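# Swing the laundry bag lid fully open, garments inside

## Task

Fold the lid of the unzipped laundry bag back until it will open no further. When you finish, both garments have to lie wholly inside the bag, and the bag and the bin must both be standing on the table.

## Robot and tools

Robot: two arms, left_arm and right_arm, each ending in a five-digit hand (index, middle, ring, thumb). right_arm has a right hand; left_arm has its mirror image. Each hand has sixteen motors plus a current_limit and a speed setting. Special limit on the right hand: the goal for right_gripper index_dip cannot bend past +73.8 degrees (the hinge's stop is +117). On the number scale that is about -0.37; anything lower is treated as that, and hand_goal will show it.

Frames. Scene frame: origin at table-top height midway between the nominal bases, +z up, +x out over the table, left_arm toward +y (not image left/right). Calibrated bases: left_arm (+0.023, +0.520, 0) m, quat_wxyz (+1.000, 0, 0, -0.016); right_arm (+0.057, -0.412, 0) m, quat_wxyz (+1.000, 0, 0, +0.005). Printed hand poses and velocities are in each arm's own base frame; fixed cameras and the table use the scene frame. Printed positions can be a few cm off. Hand point axes (right hand): +z along straight fingers toward the tips, +x across the palm away from the thumb, +y out of the palm face. On the left hand +x points toward the thumb. A rigid mast behind the palm side of the wrist can strike things.

A row is 48 numbers, each in [-1, 1], always for both arms: left dx, dy, dz, rx, ry, rz; left hand's 16 motor goals; left current_limit; left speed; then the same 24 for the right arm. Pose part: an offset, not a pose, measured in the current Hand target's own axes, from the Hand target as it was when the action (or move) began. 1.0 = 0.6 m for dx/dy/dz and 180 degrees for rx/ry/rz, which form one rotation vector. All zeros re-requests the current Hand target. Hand part: absolute goals, each scaled linearly between the hinge's two stops. Order: index_mcp, index_abd, index_pip, index_dip, middle_mcp, middle_abd, middle_pip, middle_dip, ring_mcp, ring_abd, ring_pip, ring_dip, thumb_cmc, thumb_axl, thumb_mcp, thumb_ipl. Straight values: _mcp +0.75, _abd 0.00, _pip +0.58, _dip +0.70, thumb_cmc +0.71, thumb_axl +0.68, thumb_mcp +0.23, thumb_ipl +0.17; moving toward -1 curls fingers toward the palm and swings the thumb in front of it. A 0 here is a real goal, so to keep a hand unchanged resend its hand_goal, hand_current_limit and hand_speed. current_limit maps -1..+1 to 0..550 mA (floor 11 mA); speed sets goal travel at (speed+1)/2 of 8.5 rad/s. Start values are +0.4 and -0.6; they persist until changed.

Tools:
- execute_actions(actions, cameras): actions is a list of actions; each action is up to 15 rows, one per 1/30 s step, and a short action repeats its final row. Every row in an action is measured from that action's starting Hand target. Images arrive only for an empty list or when cameras names them (["all"] for every camera).
- move(target, speed, blend, stop_force, zero, blocking, cameras): target is one 48-number row or a list of up to 15, all offsets from the same starting Hand targets. Straight-line paths, no obstacle avoidance, at most 10 s total. speed: m/s, 0.002 to 3.6, default 0.25 (rotation up to twice that in rad/s). blend: corner rounding in m, 0 = stop at each target. stop_force: 3 to 120 N, one value for both arms, ends an arm's path when the wrist senses that much resistance; unreliable while the hand rotates, and omit it when backing away from a contact. zero (default true) re-zeros before the move. blocking=false returns early but cannot be combined with stop_force.
- wait(seconds 0 to 10, cameras): holds commands.
- stop(cameras): brakes a running move.
- zoom_image(camera, region [x0, y0, x1, y1] pixels, at most 504 by 504): enlarges part of the newest image. Cameras: cam_head_left, cam_head_right, cam_high, cam_left_wrist, cam_right_wrist, all 672x504.
- zero_wrist_force(arm: left_arm or right_arm).
- finished_scene(scene): ends the current scene permanently; pass its number (schema allows 1 to 2).

Results: end_effector_position (m), end_effector_quat_wxyz, velocities, Hand target (your last commanded pose after clipping; the next offsets count from it; the hand often rests a little short of it), joint positions and torques, Wrist force/torque in the hand's axes plus the peak since last shown, motor temperatures, and per hand motor hand_goal, hand_measured, hand_current_ma, hand_state (moving, goal, blocked, overload). A move adds a "move:" line such as done, off_target, moving, held or fault; limits=paced means a pose was clipped, limits=held that steps were withheld.

Motion notes: commanded orientation is clipped to within 32 degrees of the measured one each step; arm motion lags 0.09 to 0.22 s and fast motion overshoots. Don't route a hand close to its own arm's base.

Avoid: dropping or knocking anything off the table (the garments, bag and bin all must stay), hard hits or slams, and any arm touching the other arm or hand. A contact torque at the load limit (138 N m shoulder/elbow, 25.7 N m each wrist joint) or roughly 150 N outside force triggers a 10 s arm stop; wrist joints push only about 12 N m extra. Aim only slightly beyond a firm surface. A hand motor drawing 495 mA or more for 5 s shuts off for 10 s. Motors at 85 °C brake the arm for 30 s or more; watch for MOTOR HOT at 70 °C. After a HAND FAULT line, the remaining calls in that reply are skipped. A loose object may occasionally get bumped by the environment.

Each tool is called after "Call:" in YAML: its name, and indented under it one key for each argument.

## Session

Call:
execute_actions:
  actions: []

Scene clock: 0.00 s.
left_arm: end_effector_position=(+0.9091, +0.3208, +0.2179) hand_goal=(+0.754, +0.000, +0.576, +0.696, +0.754, +0.000, +0.576, +0.696, +0.754, +0.000, +0.576, +0.696, +0.714, +0.678, +0.226, +0.168) hand_measured=(+0.754, +0.000, +0.576, +0.696, +0.754, +0.000, +0.576, +0.696, +0.754, +0.000, +0.576, +0.696, +0.714, +0.678, +0.226, +0.168) hand_current_ma=(+0, +0, +0, +0, +0, +0, +0, +0, +0, +0, +0, +0, +0, +0, +0, +0) hand_state=(goal, goal, goal, goal, goal, goal, goal, goal, goal, goal, goal, goal, goal, goal, goal, goal) hand_current_limit=0.40 hand_speed=-0.60 end_effector_quat_wxyz=(+0.461, +0.309, +0.734, +0.392) | right_arm: end_effector_position=(+0.6179, +0.2842, +0.3775) hand_goal=(+0.754, +0.000, +0.576, +0.696, +0.754, +0.000, +0.576, +0.696, +0.754, +0.000, +0.576, +0.696, +0.714, +0.678, +0.226, +0.168) hand_measured=(+0.754, +0.000, +0.576, +0.696, +0.754, +0.000, +0.576, +0.696, +0.754, +0.000, +0.576, +0.696, +0.714, +0.678, +0.226, +0.168) hand_current_ma=(+0, +0, +0, +0, +0, +0, +0, +0, +0, +0, +0, +0, +0, +0, +0, +0) hand_state=(goal, goal, goal, goal, goal, goal, goal, goal, goal, goal, goal, goal, goal, goal, goal, goal) hand_current_limit=0.40 hand_speed=-0.60 end_effector_quat_wxyz=(+0.031, +0.841, +0.138, +0.523)
Joint positions: left_arm=[3.596 -2.657 -1.144 0.387 1.429 -0.427] | right_arm=[0.461 -1.282 1.74 -3.104 -1.889 1.516]
Joint velocities: within noise
Joint torques (N m): no reading
Motor temperatures (°C): left_arm=[31 26 28 37 33 35] | right_arm=[28 32 23 33 36 37]
Wrist force (N): no reading
Wrist torque (N m): no reading
Wrist force, peak (N): no reading
Hand target: left_arm +0.9091, +0.3208, +0.2179; +0.461, +0.309, +0.734, +0.392 | right_arm +0.6179, +0.2842, +0.3775; +0.031, +0.841, +0.138, +0.523

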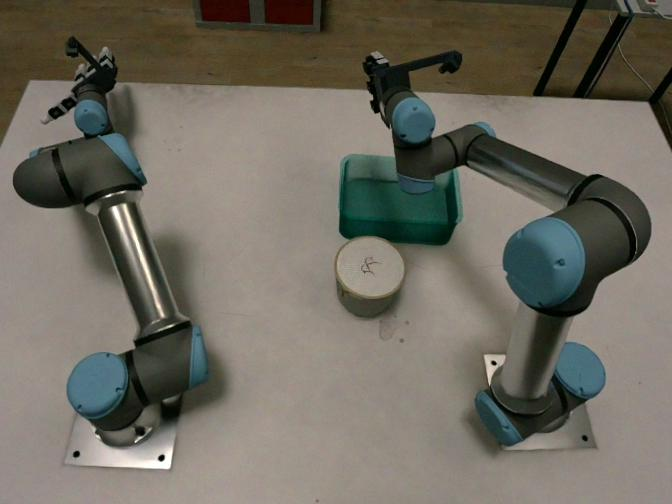

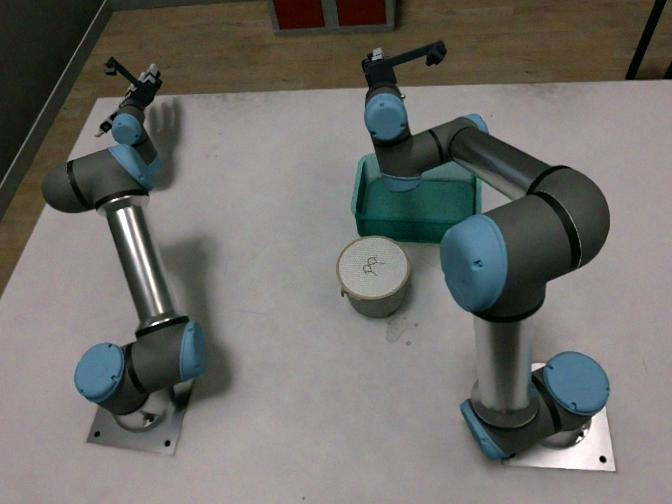

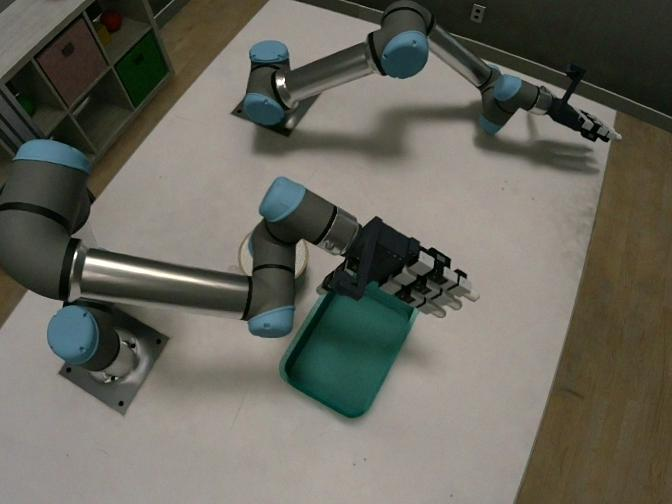

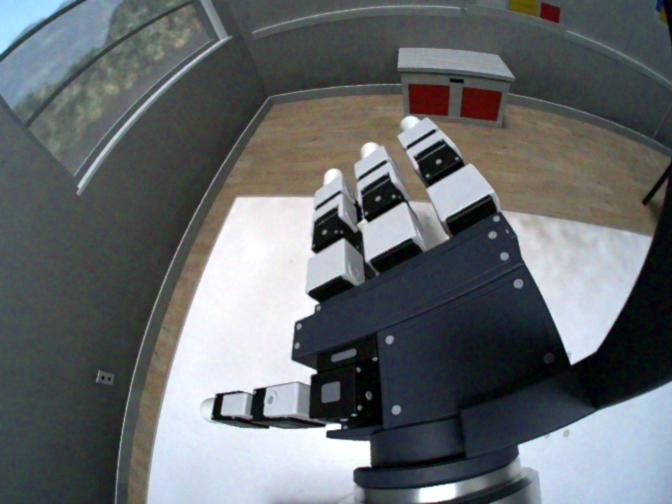

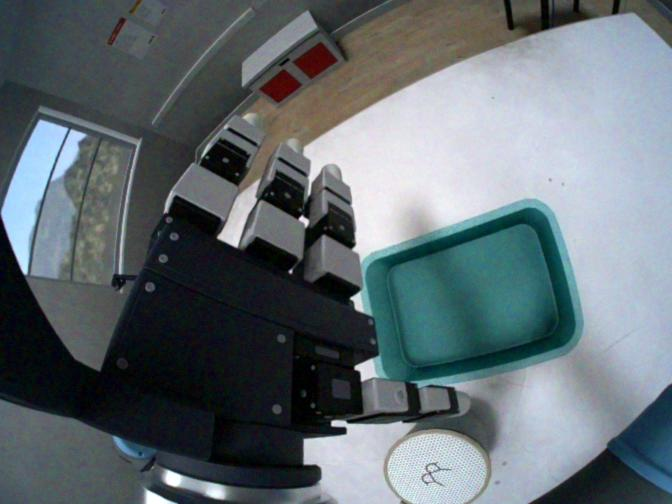

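Call:
zoom_image:
  camera: "cam_head_left"
  region: [300, 210, 440, 330]

Call:
zoom_image:
  camera: "cam_head_right"
  region: [310, 210, 450, 330]

Call:
zoom_image:
  camera: "cam_high"
  region: [180, 180, 380, 330]

Call:
zoom_image:
  camera: "cam_right_wrist"
  region: [360, 380, 520, 504]

Scaled by 3.600.

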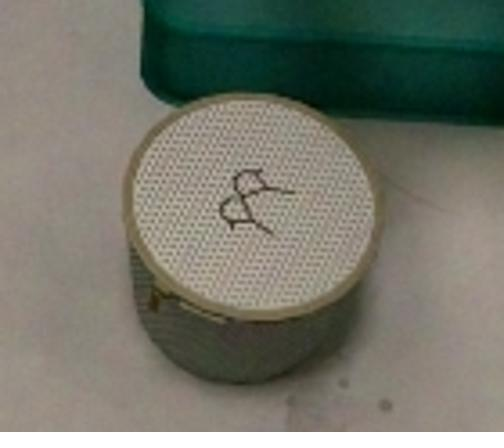

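Scaled by 3.600.

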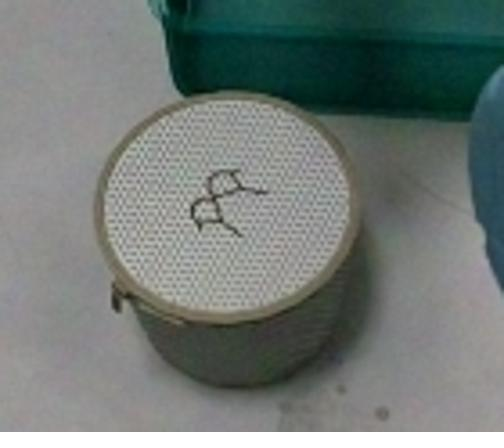

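Scaled by 2.520.

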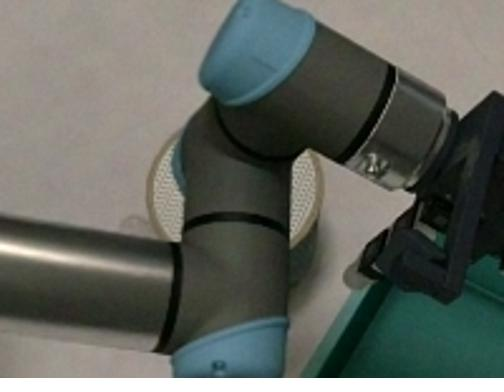

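Scaled by 3.150 from the camera's 672x504 image, which has a finer 960x720 frame.

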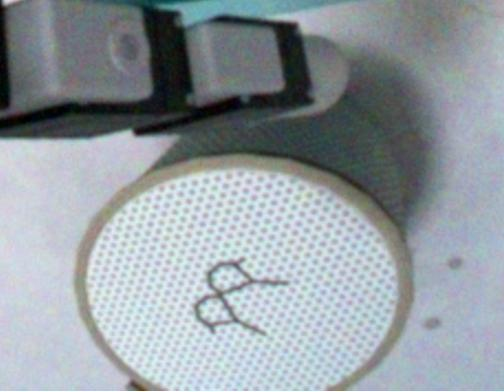

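Call:
move:
  target: [-0.294,-0.2,-0.7,0.081,-0.211,-0.01,0.754,0,0.576,0.696,0.754,0,0.576,0.696,0.754,0,0.576,0.696,0.714,0.678,0.226,0.168,0.4,-0.6,-0.129,0.464,-0.232,0,0,0,0.754,0,0.576,0.696,0.754,0,0.576,0.696,0.754,0,0.576,0.696,0.714,0.678,0.226,0.168,0.4,-0.6]
  speed: 0.3
  cameras: ["cam_head_left","cam_head_right","cam_high"]

Scene clock: 79.10 s.
left_arm: end_effector_position=(+0.5800, -0.0051, +0.3032) hand_goal=(+0.754, +0.000, +0.576, +0.696, +0.754, +0.000, +0.576, +0.696, +0.754, +0.000, +0.576, +0.696, +0.714, +0.678, +0.226, +0.168) hand_measured=(+0.760, +0.000, +0.576, +0.696, +0.760, +0.000, +0.576, +0.696, +0.760, +0.000, +0.576, +0.696, +0.720, +0.678, +0.226, +0.168) hand_current_ma=(+1, +0, +0, +0, +1, +0, +0, +0, +1, +0, +0, +0, +1, +0, +0, +0) hand_state=(goal, goal, goal, goal, goal, goal, goal, goal, goal, goal, goal, goal, goal, goal, goal, goal) hand_current_limit=0.40 hand_speed=-0.60 end_effector_quat_wxyz=(+0.637, +0.463, +0.592, +0.169) | right_arm: end_effector_position=(+0.5176, -0.0162, +0.4279) hand_goal=(+0.754, +0.000, +0.576, +0.696, +0.754, +0.000, +0.576, +0.696, +0.754, +0.000, +0.576, +0.696, +0.714, +0.678, +0.226, +0.168) hand_measured=(+0.754, +0.000, +0.576, +0.696, +0.754, +0.002, +0.576, +0.696, +0.754, +0.000, +0.576, +0.696, +0.714, +0.678, +0.226, +0.168) hand_current_ma=(+0, +0, +0, +0, +0, +0, +0, +0, +0, +0, +0, +0, +0, +0, +0, +0) hand_state=(goal, goal, goal, goal, goal, goal, goal, goal, goal, goal, goal, goal, goal, goal, goal, goal) hand_current_limit=0.40 hand_speed=-0.60 end_effector_quat_wxyz=(+0.031, +0.841, +0.138, +0.523)
Joint positions: left_arm=[3.617 -1.972 -2.418 1.045 0.701 -0.491] | right_arm=[-0.281 -1.912 2.212 -2.942 -1.231 1.168]
Joint torques (N m): left_arm=[1.64 35.09 1.71 3.21 -1.94 1.88] | right_arm=[-11.32 -13.76 -28.57 -2.51 1.59 -0.54]
Wrist force (N): left_arm=[0.2 -0.3 0.0] | right_arm=[0.0 0.0 0.2]
Wrist torque (N m): left_arm=[0.01 -0.11 0.05] | right_arm=[-0.03 -0.02 -0.05]
Wrist force, peak (N): left_arm=[-1.4 -1.5 -1.0] | right_arm=[0.3 -2.0 0.9]
Hand target: left_arm +0.5800, -0.0052, +0.3033; +0.638, +0.463, +0.592, +0.169 | right_arm +0.5176, -0.0163, +0.4280; +0.031, +0.841, +0.138, +0.523
Off the commanded pose: left_arm 0.000 m, 0 deg | right_arm 0.000 m, 0 deg.
move: done
Images, in order (width x height): cam_head_left 672x504, cam_head_right 672x504, cam_high 672x504.

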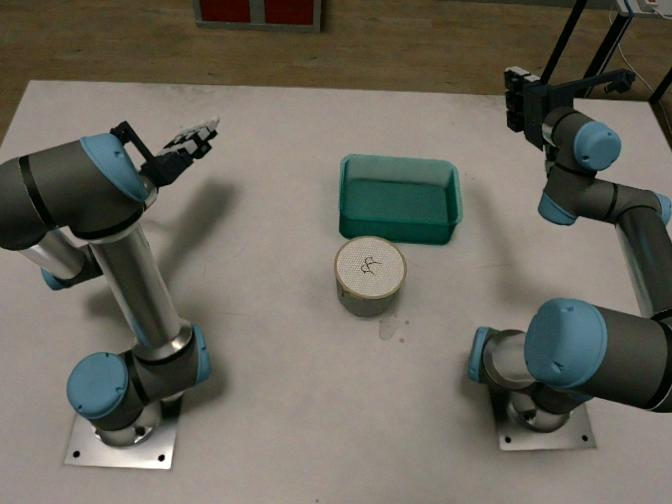

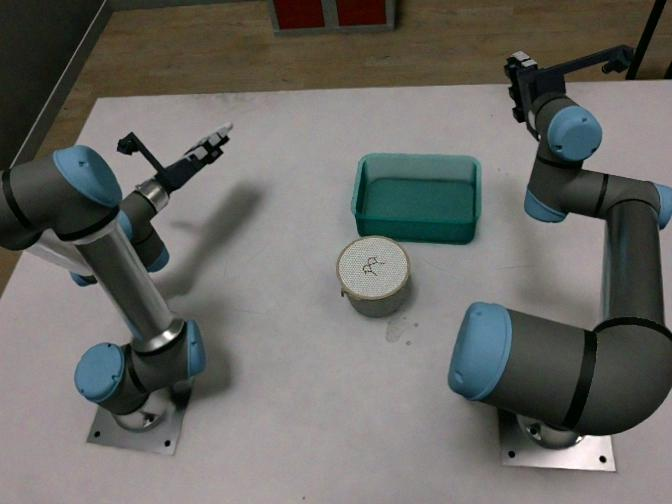

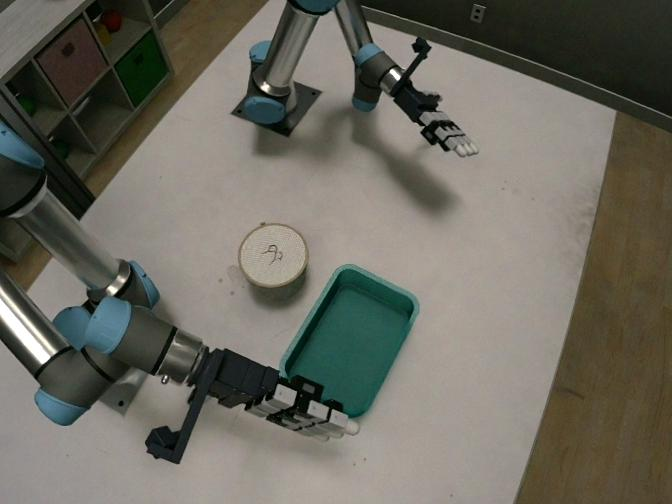

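Call:
zoom_image:
  camera: "cam_high"
  region: [220, 200, 330, 310]

Call:
move:
  target: [-0.617,-0.477,-0.27,0.081,-0.211,-0.01,0.754,0,0.576,0.696,0.754,0,0.576,0.696,0.754,0,0.576,0.696,0.714,0.678,0.226,0.168,0.4,-0.6,0,0,0,0,0,0,0.754,0,0.576,0.696,0.754,0,0.576,0.696,0.754,0,0.576,0.696,0.714,0.678,0.226,0.168,0.4,-0.6]
  speed: 0.25
  cameras: ["all"]

Scaled by 4.582.

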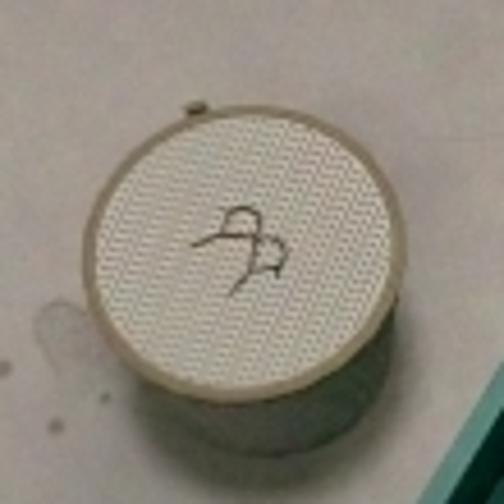

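Scene clock: 87.77 s.
left_arm: end_effector_position=(+0.3700, -0.2353, +0.3136) hand_goal=(+0.754, +0.000, +0.576, +0.696, +0.754, +0.000, +0.576, +0.696, +0.754, +0.000, +0.576, +0.696, +0.714, +0.678, +0.226, +0.168) hand_measured=(+0.764, +0.002, +0.578, +0.696, +0.762, +0.002, +0.578, +0.696, +0.764, +0.000, +0.578, +0.696, +0.722, +0.678, +0.226, +0.168) hand_current_ma=(+2, +0, +0, +0, +2, +0, +0, +0, +2, +0, +0, +0, +1, +0, +0, +0) hand_state=(goal, goal, goal, goal, goal, goal, goal, goal, goal, goal, goal, goal, goal, goal, goal, goal) hand_current_limit=0.40 hand_speed=-0.60 end_effector_quat_wxyz=(+0.709, +0.532, +0.463, +0.015) | right_arm: end_effector_position=(+0.5176, -0.0163, +0.4280) hand_goal=(+0.754, +0.000, +0.576, +0.696, +0.754, +0.000, +0.576, +0.696, +0.754, +0.000, +0.576, +0.696, +0.714, +0.678, +0.226, +0.168) hand_measured=(+0.754, +0.000, +0.576, +0.696, +0.754, +0.002, +0.576, +0.696, +0.754, +0.000, +0.576, +0.696, +0.714, +0.678, +0.226, +0.168) hand_current_ma=(+0, +0, +0, +0, +0, +0, +0, +0, +0, +0, +0, +0, +0, +0, +0, +0) hand_state=(goal, goal, goal, goal, goal, goal, goal, goal, goal, goal, goal, goal, goal, goal, goal, goal) hand_current_limit=0.40 hand_speed=-0.60 end_effector_quat_wxyz=(+0.031, +0.841, +0.138, +0.523)
Joint positions: left_arm=[3.268 -1.971 -2.787 1.624 0.61 -0.701] | right_arm=[-0.281 -1.912 2.212 -2.942 -1.23 1.168]
Joint torques (N m): left_arm=[4.84 28.39 6.51 -0.32 -2.4 2.19] | right_arm=[-12.04 -20.37 -30.97 -0.4 1.59 -1.02]
Wrist force (N): left_arm=[0.8 -0.4 -0.1] | right_arm=[0.0 0.0 0.5]
Wrist torque (N m): left_arm=[0.01 -0.18 0.10] | right_arm=[-0.05 -0.03 -0.05]
Wrist force, peak (N): left_arm=[-5.6 -4.3 0.1] | right_arm=[0.1 0.2 0.5]
Hand target: left_arm +0.3700, -0.2353, +0.3136; +0.709, +0.532, +0.463, +0.015 (not the last commanded pose) | right_arm +0.5176, -0.0163, +0.4280; +0.031, +0.841, +0.138, +0.523
Off the commanded pose: left_arm 0.184 m, 15 deg | right_arm 0.000 m, 0 deg.
move: held (left_arm; a check stopped the path); limits=held
pose unreachable (left arm): on one or more control steps of this call, first in action 0 (counted from 0), this arm could not follow its commanded pose, so it was not sent that pose on those steps. It may still have moved: this result reports where it is.
cause: moving toward the commanded pose would bring two parts of the arm too close to each other (joints 3 (elbow) to 5 (wrist 2) lie between them).

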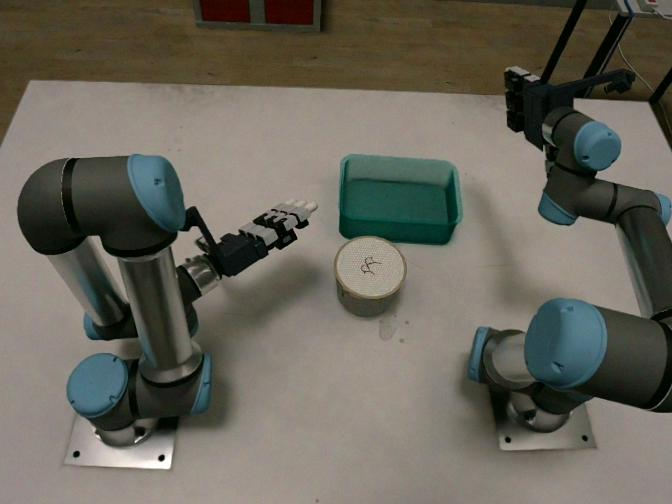

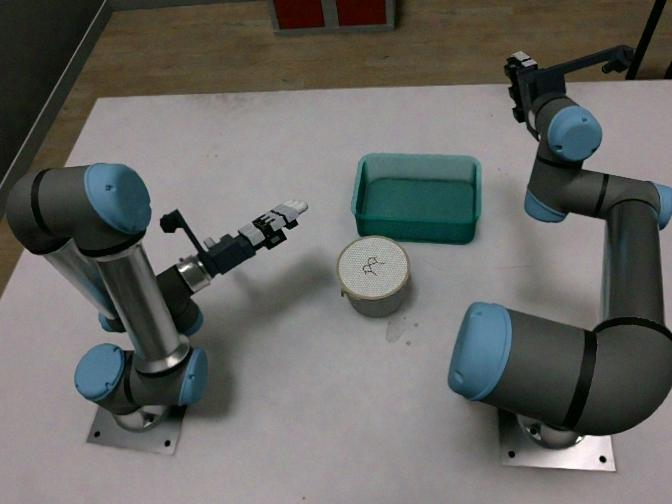

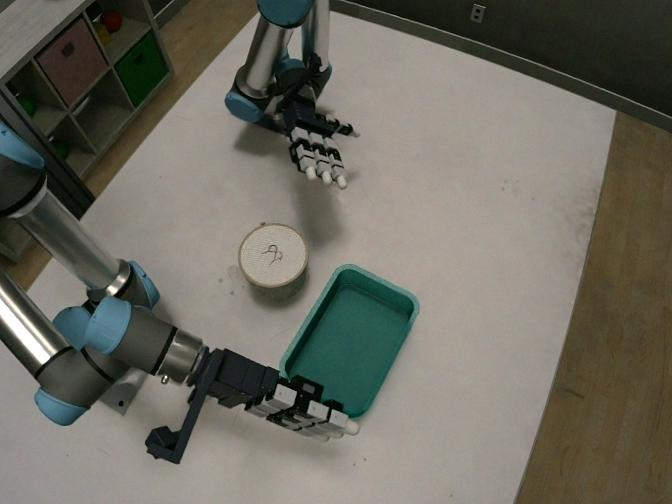

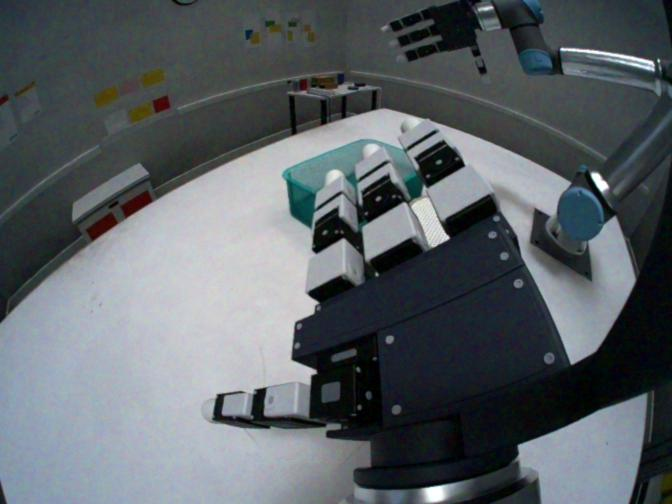

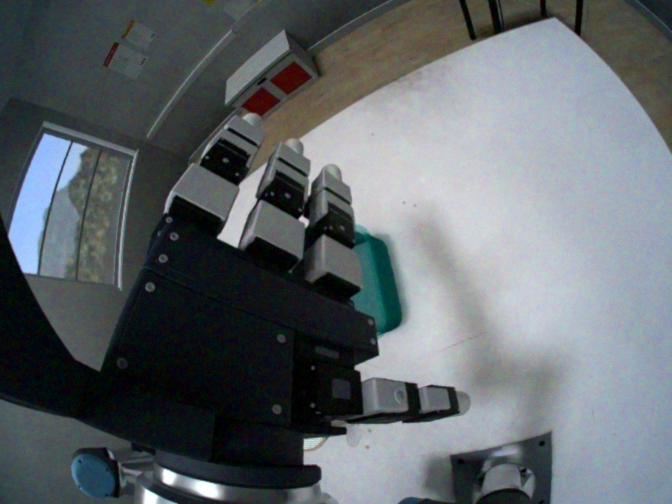

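Call:
zoom_image:
  camera: "cam_head_right"
  region: [325, 225, 425, 325]

Call:
zoom_image:
  camera: "cam_head_left"
  region: [320, 225, 420, 325]

Call:
zoom_image:
  camera: "cam_left_wrist"
  region: [380, 150, 480, 250]

Scaled by 5.040.

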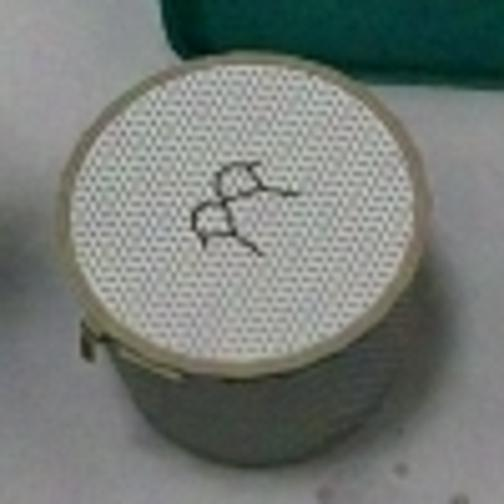

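Scaled by 5.040.

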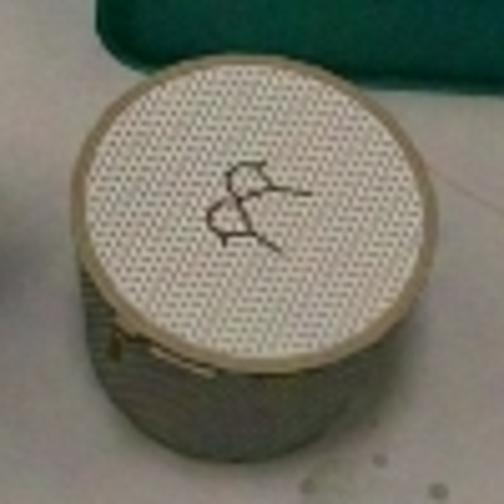

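Scaled by 5.040 from the camera's 672x504 image, which has a finer 960x720 frame.

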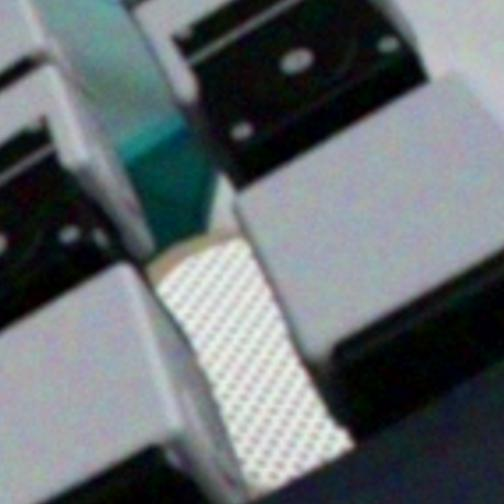

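Call:
move:
  target: [-0.135,0.191,0.018,0.24,-0.244,0.338,0.754,0,0.576,0.696,0.754,0,0.576,0.696,0.754,0,0.576,0.696,0.714,0.678,0.226,0.168,0.4,-0.6,0,0,0,0,0,0,0.754,0,0.576,0.696,0.754,0,0.576,0.696,0.754,0,0.576,0.696,0.714,0.678,0.226,0.168,0.4,-0.6]
  speed: 0.3
  cameras: ["cam_head_left","cam_high","cam_left_wrist"]

Scene clock: 149.00 s.
left_arm: end_effector_position=(+0.3851, -0.2354, +0.4535) hand_goal=(+0.754, +0.000, +0.576, +0.696, +0.754, +0.000, +0.576, +0.696, +0.754, +0.000, +0.576, +0.696, +0.714, +0.678, +0.226, +0.168) hand_measured=(+0.764, +0.002, +0.578, +0.696, +0.762, +0.002, +0.578, +0.696, +0.764, +0.000, +0.578, +0.696, +0.722, +0.678, +0.226, +0.168) hand_current_ma=(+2, +0, +0, +0, +2, +0, +0, +0, +2, +0, +0, +0, +1, +0, +0, +0) hand_state=(goal, goal, goal, goal, goal, goal, goal, goal, goal, goal, goal, goal, goal, goal, goal, goal) hand_current_limit=0.40 hand_speed=-0.60 end_effector_quat_wxyz=(+0.488, +0.858, -0.161, +0.009) | right_arm: end_effector_position=(+0.5176, -0.0163, +0.4280) hand_goal=(+0.754, +0.000, +0.576, +0.696, +0.754, +0.000, +0.576, +0.696, +0.754, +0.000, +0.576, +0.696, +0.714, +0.678, +0.226, +0.168) hand_measured=(+0.754, +0.000, +0.576, +0.696, +0.754, +0.002, +0.576, +0.696, +0.754, +0.000, +0.576, +0.696, +0.714, +0.678, +0.226, +0.168) hand_current_ma=(+0, +0, +0, +0, +0, +0, +0, +0, +0, +0, +0, +0, +0, +0, +0, +0) hand_state=(goal, goal, goal, goal, goal, goal, goal, goal, goal, goal, goal, goal, goal, goal, goal, goal) hand_current_limit=0.40 hand_speed=-0.60 end_effector_quat_wxyz=(+0.031, +0.841, +0.138, +0.523)
Joint positions: left_arm=[3.473 -1.831 -1.663 1.262 -0.726 -0.563] | right_arm=[-0.281 -1.912 2.212 -2.942 -1.23 1.168]
Joint torques (N m): left_arm=[9.17 39.46 22.02 -3.01 0.63 -1.2] | right_arm=[-12.62 -19.87 -30.26 -0.43 1.55 -1.13]
Wrist force (N): left_arm=[2.3 -0.7 -0.6] | right_arm=[0.0 -0.1 0.4]
Wrist torque (N m): left_arm=[-0.11 -0.14 0.26] | right_arm=[-0.05 -0.02 -0.06]
Wrist force, peak (N): left_arm=[2.9 0.0 -0.9] | right_arm=[0.0 0.3 0.7]
Hand target: left_arm +0.3851, -0.2354, +0.4536; +0.488, +0.858, -0.161, +0.009 | right_arm +0.5176, -0.0163, +0.4280; +0.031, +0.841, +0.138, +0.523
Off the commanded pose: left_arm 0.000 m, 0 deg | right_arm 0.000 m, 0 deg.
move: done
Images, in order (width x height): cam_head_left 672x504, cam_high 672x504, cam_left_wrist 672x504.

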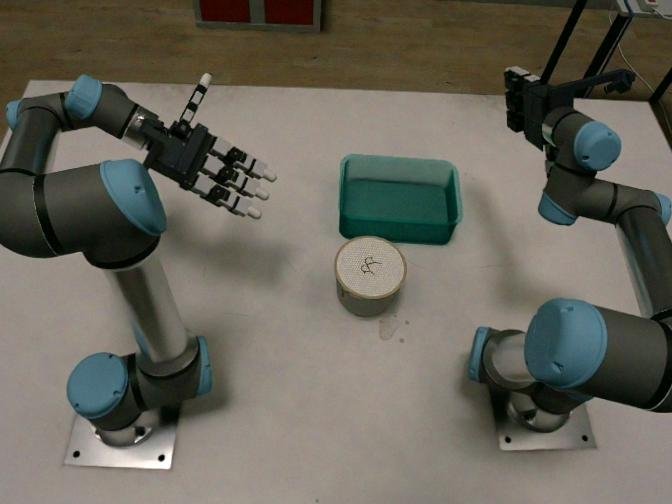

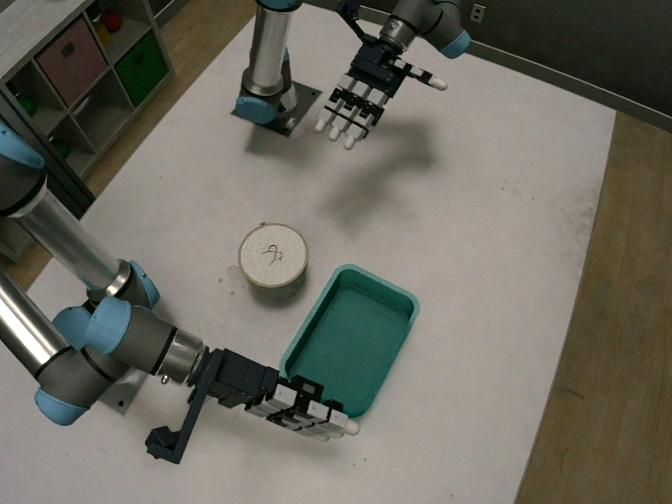

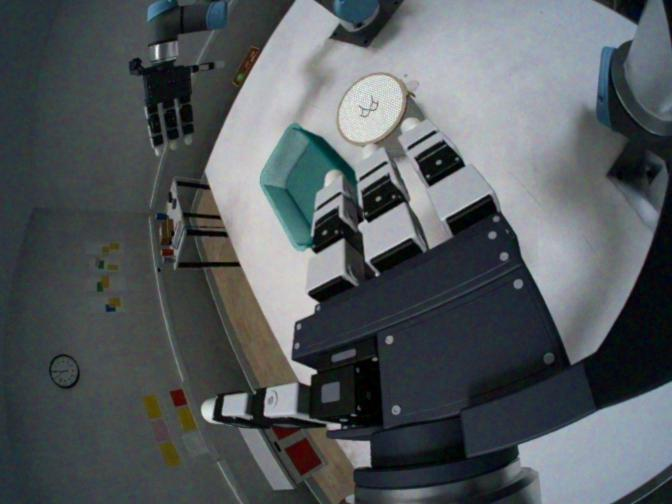

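Call:
zoom_image:
  camera: "cam_left_wrist"
  region: [325, 60, 435, 150]

Scaled by 4.582 from the camera's 672x504 image, which has a finer 960x720 frame.

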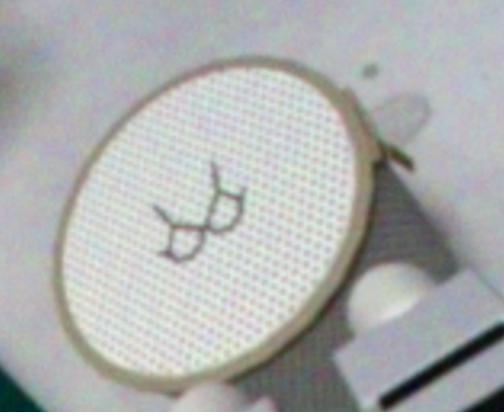

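Call:
move:
  target: [-0.31,-0.043,0.43,0.24,-0.244,0.338,0.754,0,0.576,0.696,0.754,0,0.576,0.696,0.754,0,0.576,0.696,0.714,0.678,0.226,0.168,0.4,-0.6,0,0,0,0,0,0,0.754,0,0.576,0.696,0.754,0,0.576,0.696,0.754,0,0.576,0.696,0.714,0.678,0.226,0.168,0.4,-0.6]
  speed: 0.25
  cameras: ["cam_head_left","cam_high","cam_left_wrist"]

Scene clock: 159.50 s.
left_arm: end_effector_position=(+0.1795, -0.3899, +0.2648) hand_goal=(+0.754, +0.000, +0.576, +0.696, +0.754, +0.000, +0.576, +0.696, +0.754, +0.000, +0.576, +0.696, +0.714, +0.678, +0.226, +0.168) hand_measured=(+0.754, +0.002, +0.578, +0.696, +0.754, +0.002, +0.578, +0.696, +0.756, +0.000, +0.578, +0.696, +0.716, +0.678, +0.224, +0.168) hand_current_ma=(+0, +0, +0, +0, +0, +0, +0, +0, +0, +0, +0, +0, +0, +0, +0, +0) hand_state=(goal, goal, goal, goal, goal, goal, goal, goal, goal, goal, goal, goal, goal, goal, goal, goal) hand_current_limit=0.40 hand_speed=-0.60 end_effector_quat_wxyz=(+0.001, +0.717, -0.697, -0.002) | right_arm: end_effector_position=(+0.5176, -0.0163, +0.4280) hand_goal=(+0.754, +0.000, +0.576, +0.696, +0.754, +0.000, +0.576, +0.696, +0.754, +0.000, +0.576, +0.696, +0.714, +0.678, +0.226, +0.168) hand_measured=(+0.754, +0.000, +0.576, +0.696, +0.754, +0.002, +0.576, +0.696, +0.754, +0.000, +0.576, +0.696, +0.714, +0.678, +0.226, +0.168) hand_current_ma=(+0, +0, +0, +0, +0, +0, +0, +0, +0, +0, +0, +0, +0, +0, +0, +0) hand_state=(goal, goal, goal, goal, goal, goal, goal, goal, goal, goal, goal, goal, goal, goal, goal, goal) hand_current_limit=0.40 hand_speed=-0.60 end_effector_quat_wxyz=(+0.031, +0.841, +0.138, +0.523)
Joint positions: left_arm=[2.498 -1.918 -1.4 1.742 -1.569 -0.671] | right_arm=[-0.281 -1.912 2.212 -2.942 -1.23 1.168]
Joint torques (N m): left_arm=[-10.34 42.09 11.28 -3.67 -1.22 2.03] | right_arm=[-12.43 -19.8 -29.12 -0.34 1.59 -1.03]
Wrist force (N): left_arm=[3.5 -1.4 -0.1] | right_arm=[0.1 -0.1 0.2]
Wrist torque (N m): left_arm=[-0.14 -0.27 0.25] | right_arm=[-0.04 -0.02 -0.05]
Wrist force, peak (N): left_arm=[4.2 -0.7 0.6] | right_arm=[0.1 0.3 0.5]
Hand target: left_arm +0.1794, -0.3899, +0.2648; +0.001, +0.717, -0.697, -0.002 | right_arm +0.5176, -0.0163, +0.4280; +0.031, +0.841, +0.138, +0.523
Off the commanded pose: left_arm 0.000 m, 0 deg | right_arm 0.000 m, 0 deg.
move: done
Images, in order (width x height): cam_head_left 672x504, cam_high 672x504, cam_left_wrist 672x504.

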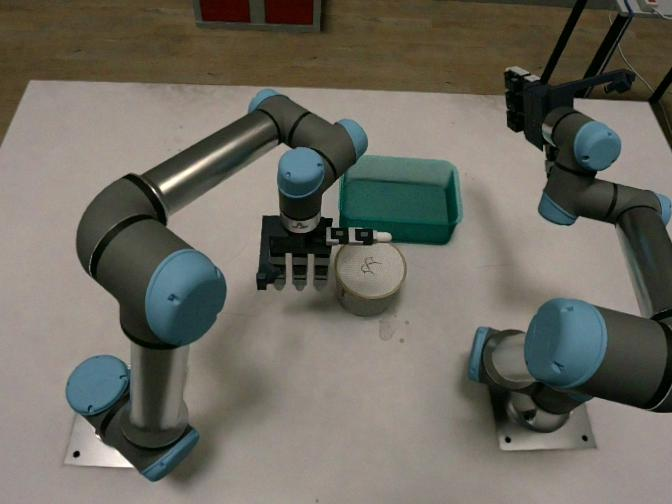

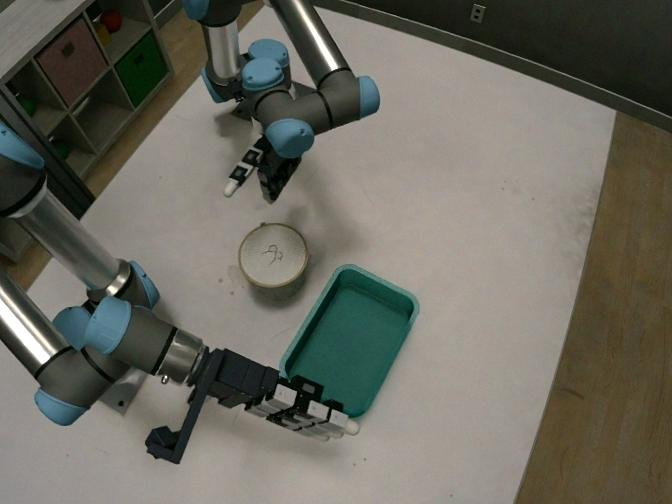

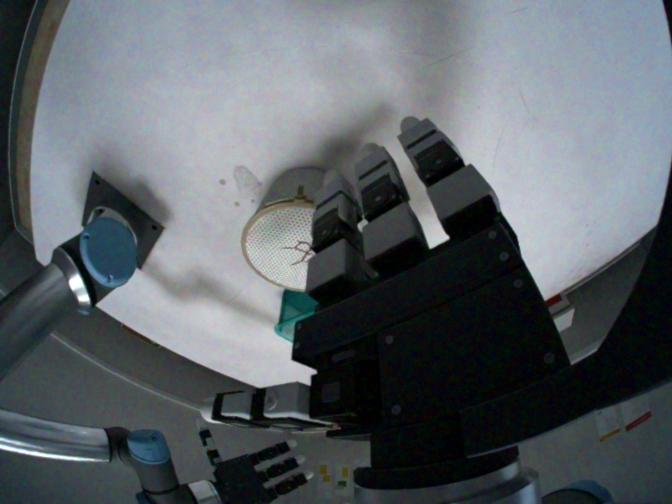

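Call:
zoom_image:
  camera: "cam_left_wrist"
  region: [230, 155, 330, 255]

Call:
zoom_image:
  camera: "cam_head_left"
  region: [330, 230, 410, 320]

Scaled by 5.040 from the camera's 672x504 image, which has a finer 960x720 frame.

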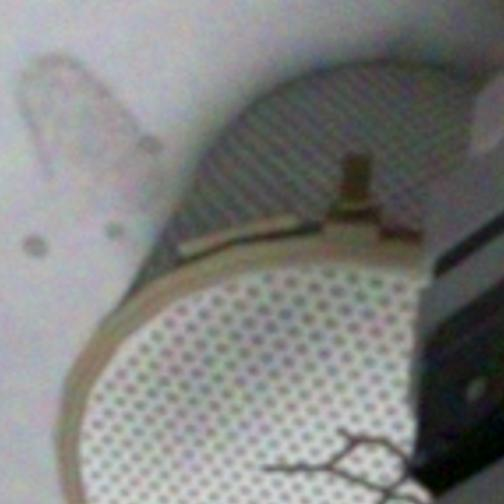

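Scaled by 5.600.

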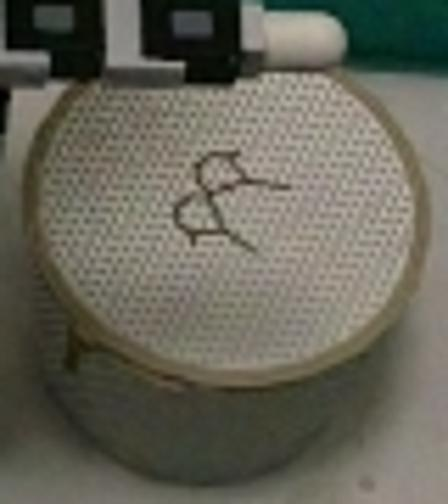

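Call:
move:
  target:
    - [-0.5,-0.17,-0.17,0,0,0,0.754,0,0.576,0.696,0.754,0,0.576,0.696,0.754,0,0.576,0.696,0.714,0.678,0.226,0.168,0.4,-0.6,0.0,0,-0.1,0,0,0,0.754,0,0.576,0.696,0.754,0,0.576,0.696,0.754,0,0.576,0.696,0.714,0.678,0.226,0.168,0.4,-0.6]
    - [-0.5,-0.17,-0.17,0,0,0,0.754,0,0.576,0.696,0.754,0,0.576,0.696,0.754,0,0.576,0.696,0.714,0.678,0.226,0.168,0.4,-0.6,-0.06,-0.3,-0.06,-0.182,-0.123,0.332,0.754,0,0.576,0.696,0.754,0,0.576,0.696,0.754,0,0.576,0.696,0.714,0.678,0.226,0.168,0.4,-0.6]
  speed: 0.3
  blend: 0.03
  cameras: ["cam_head_left","cam_high","cam_right_wrist"]

Scene clock: 219.07 s.
left_arm: end_effector_position=(+0.2736, -0.0874, +0.3668) hand_goal=(+0.754, +0.000, +0.576, +0.696, +0.754, +0.000, +0.576, +0.696, +0.754, +0.000, +0.576, +0.696, +0.714, +0.678, +0.226, +0.168) hand_measured=(+0.754, +0.002, +0.578, +0.696, +0.754, +0.002, +0.578, +0.696, +0.754, +0.000, +0.578, +0.696, +0.716, +0.678, +0.224, +0.168) hand_current_ma=(+0, +0, +0, +0, +0, +0, +0, +0, +0, +0, +0, +0, +0, +0, +0, +0) hand_state=(goal, goal, goal, goal, goal, goal, goal, goal, goal, goal, goal, goal, goal, goal, goal, goal) hand_current_limit=0.40 hand_speed=-0.60 end_effector_quat_wxyz=(+0.001, +0.717, -0.697, -0.002) | right_arm: end_effector_position=(+0.4427, +0.0994, +0.3984) hand_goal=(+0.754, +0.000, +0.576, +0.696, +0.754, +0.000, +0.576, +0.696, +0.754, +0.000, +0.576, +0.696, +0.714, +0.678, +0.226, +0.168) hand_measured=(+0.754, +0.002, +0.576, +0.696, +0.752, +0.002, +0.576, +0.696, +0.752, +0.002, +0.576, +0.696, +0.714, +0.678, +0.224, +0.168) hand_current_ma=(+0, +0, +0, +0, +0, +0, +0, +0, +0, +0, +0, +0, +0, +0, +0, +0) hand_state=(goal, goal, goal, goal, goal, goal, goal, goal, goal, goal, goal, goal, goal, goal, goal, goal) hand_current_limit=0.40 hand_speed=-0.60 end_effector_quat_wxyz=(+0.024, +0.870, -0.295, +0.395)
Joint positions: left_arm=[3.343 -1.681 -1.433 1.539 -1.573 0.174] | right_arm=[0.239 -1.75 1.897 -2.426 -2.011 2.298]
Joint torques (N m): left_arm=[10.54 34.31 24.81 -4.37 -2.06 2.04] | right_arm=[-10.71 -28.18 -17.61 -4.78 0.69 1.22]
Wrist force (N): left_arm=[2.9 -1.3 0.1] | right_arm=[-0.2 0.8 0.8]
Wrist torque (N m): left_arm=[-0.11 -0.14 0.26] | right_arm=[-0.03 0.08 -0.02]
Wrist force, peak (N): left_arm=[5.5 -0.5 0.6] | right_arm=[-1.8 -0.5 2.5]
Hand target: left_arm +0.2736, -0.0874, +0.3668; +0.001, +0.717, -0.697, -0.002 | right_arm +0.4427, +0.0994, +0.3984; +0.024, +0.870, -0.295, +0.395 (not the last commanded pose)
Off the commanded pose: left_arm 0.000 m, 0 deg | right_arm 0.050 m, 19 deg.
move: held (right_arm; a check stopped the path); path passed 1 of 2 targets; limits=held
pose unreachable (right arm): on one or more control steps of this call, first in action 0 (counted from 0), this arm could not follow its commanded pose, so it was not sent that pose on those steps. It may still have moved: this result reports where it is.
cause: moving toward the commanded pose would bring two parts of the arm too close to each other (joints 4 (wrist 1) to 6 (wrist 3) lie between them).
Images, in order (width x height): cam_head_left 672x504, cam_high 672x504, cam_right_wrist 672x504.

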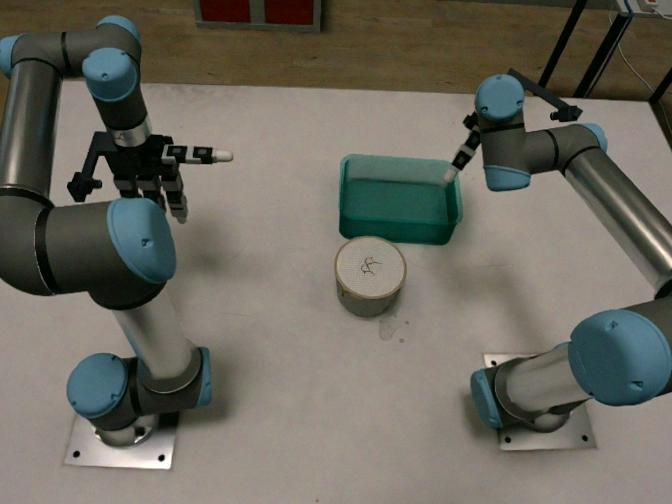

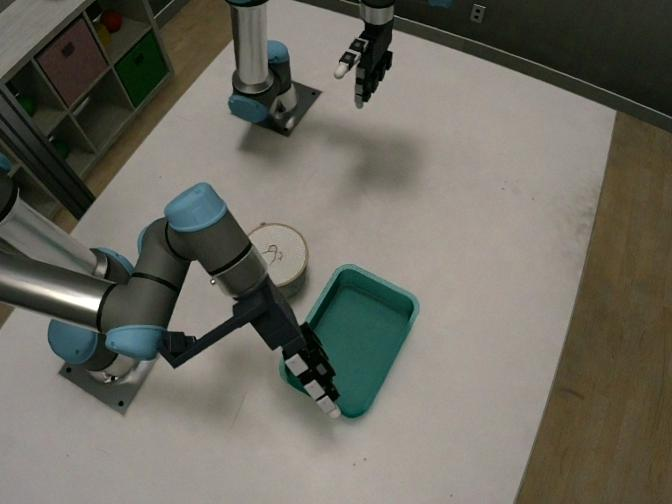

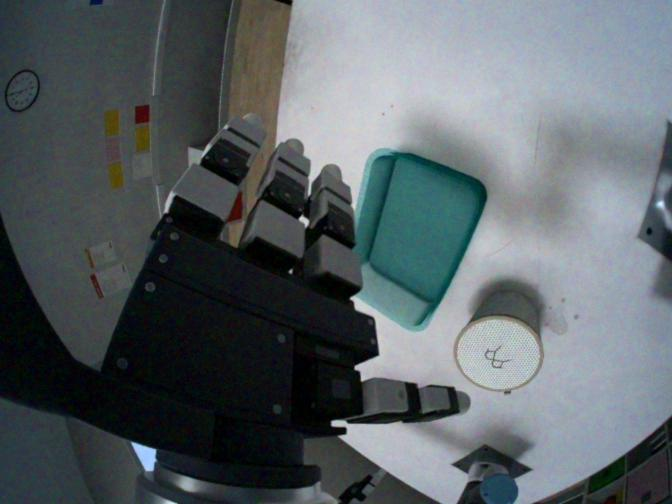

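Call:
move:
  target:
    - [0,0,0,0,0,0,0.754,0,0.576,0.696,0.754,0,0.576,0.696,0.754,0,0.576,0.696,0.714,0.678,0.226,0.168,0.4,-0.6,-0.08,-0.092,-0.059,-0.062,-0.252,0,0.754,0,0.576,0.696,0.754,0,0.576,0.696,0.754,0,0.576,0.696,0.714,0.678,0.226,0.168,0.4,-0.6]
    - [0,0,0,0,0,0,0.754,0,0.576,0.696,0.754,0,0.576,0.696,0.754,0,0.576,0.696,0.714,0.678,0.226,0.168,0.4,-0.6,-0.315,-0.23,-0.024,-0.229,-0.163,0.424,0.754,0,0.576,0.696,0.754,0,0.576,0.696,0.754,0,0.576,0.696,0.714,0.678,0.226,0.168,0.4,-0.6]
  speed: 0.3
  blend: 0.03
  cameras: ["cam_head_left","cam_high","cam_right_wrist"]

Scene clock: 242.30 s.
left_arm: end_effector_position=(+0.2736, -0.0874, +0.3668) hand_goal=(+0.754, +0.000, +0.576, +0.696, +0.754, +0.000, +0.576, +0.696, +0.754, +0.000, +0.576, +0.696, +0.714, +0.678, +0.226, +0.168) hand_measured=(+0.754, +0.002, +0.578, +0.696, +0.754, +0.002, +0.578, +0.696, +0.754, +0.000, +0.578, +0.696, +0.716, +0.678, +0.224, +0.168) hand_current_ma=(+0, +0, +0, +0, +0, +0, +0, +0, +0, +0, +0, +0, +0, +0, +0, +0) hand_state=(goal, goal, goal, goal, goal, goal, goal, goal, goal, goal, goal, goal, goal, goal, goal, goal) hand_current_limit=0.40 hand_speed=-0.60 end_effector_quat_wxyz=(+0.001, +0.717, -0.697, -0.002) | right_arm: end_effector_position=(+0.4091, +0.3105, +0.3022) hand_goal=(+0.754, +0.000, +0.576, +0.696, +0.754, +0.000, +0.576, +0.696, +0.754, +0.000, +0.576, +0.696, +0.714, +0.678, +0.226, +0.168) hand_measured=(+0.754, +0.002, +0.576, +0.696, +0.752, +0.002, +0.576, +0.696, +0.752, +0.002, +0.576, +0.696, +0.714, +0.678, +0.224, +0.168) hand_current_ma=(+0, +0, +0, +0, +0, +0, +0, +0, +0, +0, +0, +0, +0, +0, -1, +0) hand_state=(goal, goal, goal, goal, goal, goal, goal, goal, goal, goal, goal, goal, goal, goal, goal, goal) hand_current_limit=0.40 hand_speed=-0.60 end_effector_quat_wxyz=(+0.006, -0.514, +0.858, +0.005)
Joint positions: left_arm=[3.343 -1.681 -1.433 1.539 -1.573 0.174] | right_arm=[0.229 -1.505 1.649 -1.723 -1.558 3.862]
Joint torques (N m): left_arm=[11.49 35.22 23.38 -4.31 -1.78 1.6] | right_arm=[-12.88 -15.43 -26.45 -0.3 0.21 1.46]
Wrist force (N): left_arm=[2.9 -1.2 0.3] | right_arm=[1.8 0.7 1.6]
Wrist torque (N m): left_arm=[-0.13 -0.14 0.26] | right_arm=[0.01 0.08 0.03]
Wrist force, peak (N): left_arm=[3.2 -1.5 0.3] | right_arm=[1.7 1.2 2.0]
Hand target: left_arm +0.2736, -0.0874, +0.3668; +0.001, +0.717, -0.697, -0.002 | right_arm +0.4092, +0.3105, +0.3021; +0.006, -0.514, +0.858, +0.005
Off the commanded pose: left_arm 0.000 m, 0 deg | right_arm 0.000 m, 0 deg.
move: done
Images, in order (width x height): cam_head_left 672x504, cam_high 672x504, cam_right_wrist 672x504.

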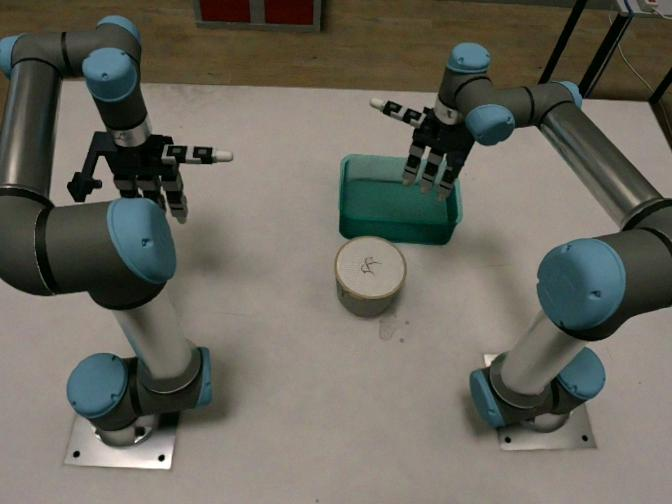

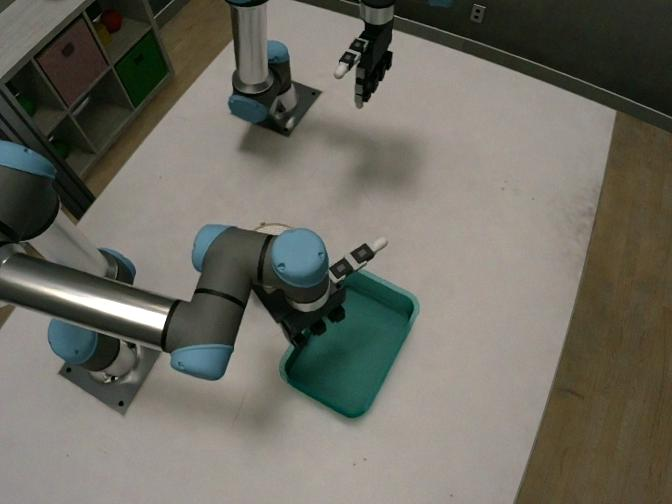

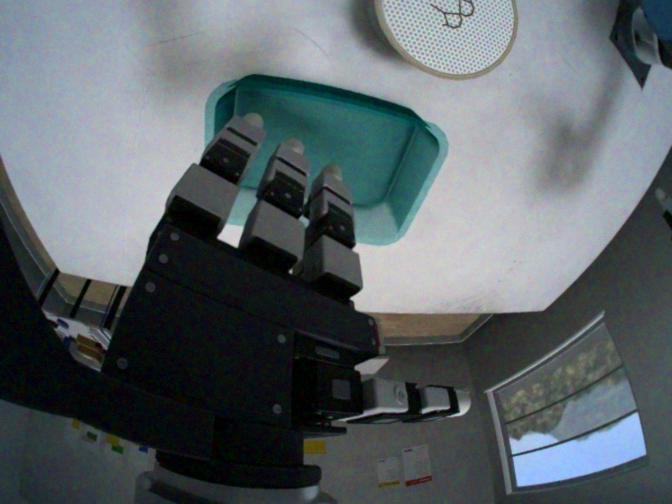

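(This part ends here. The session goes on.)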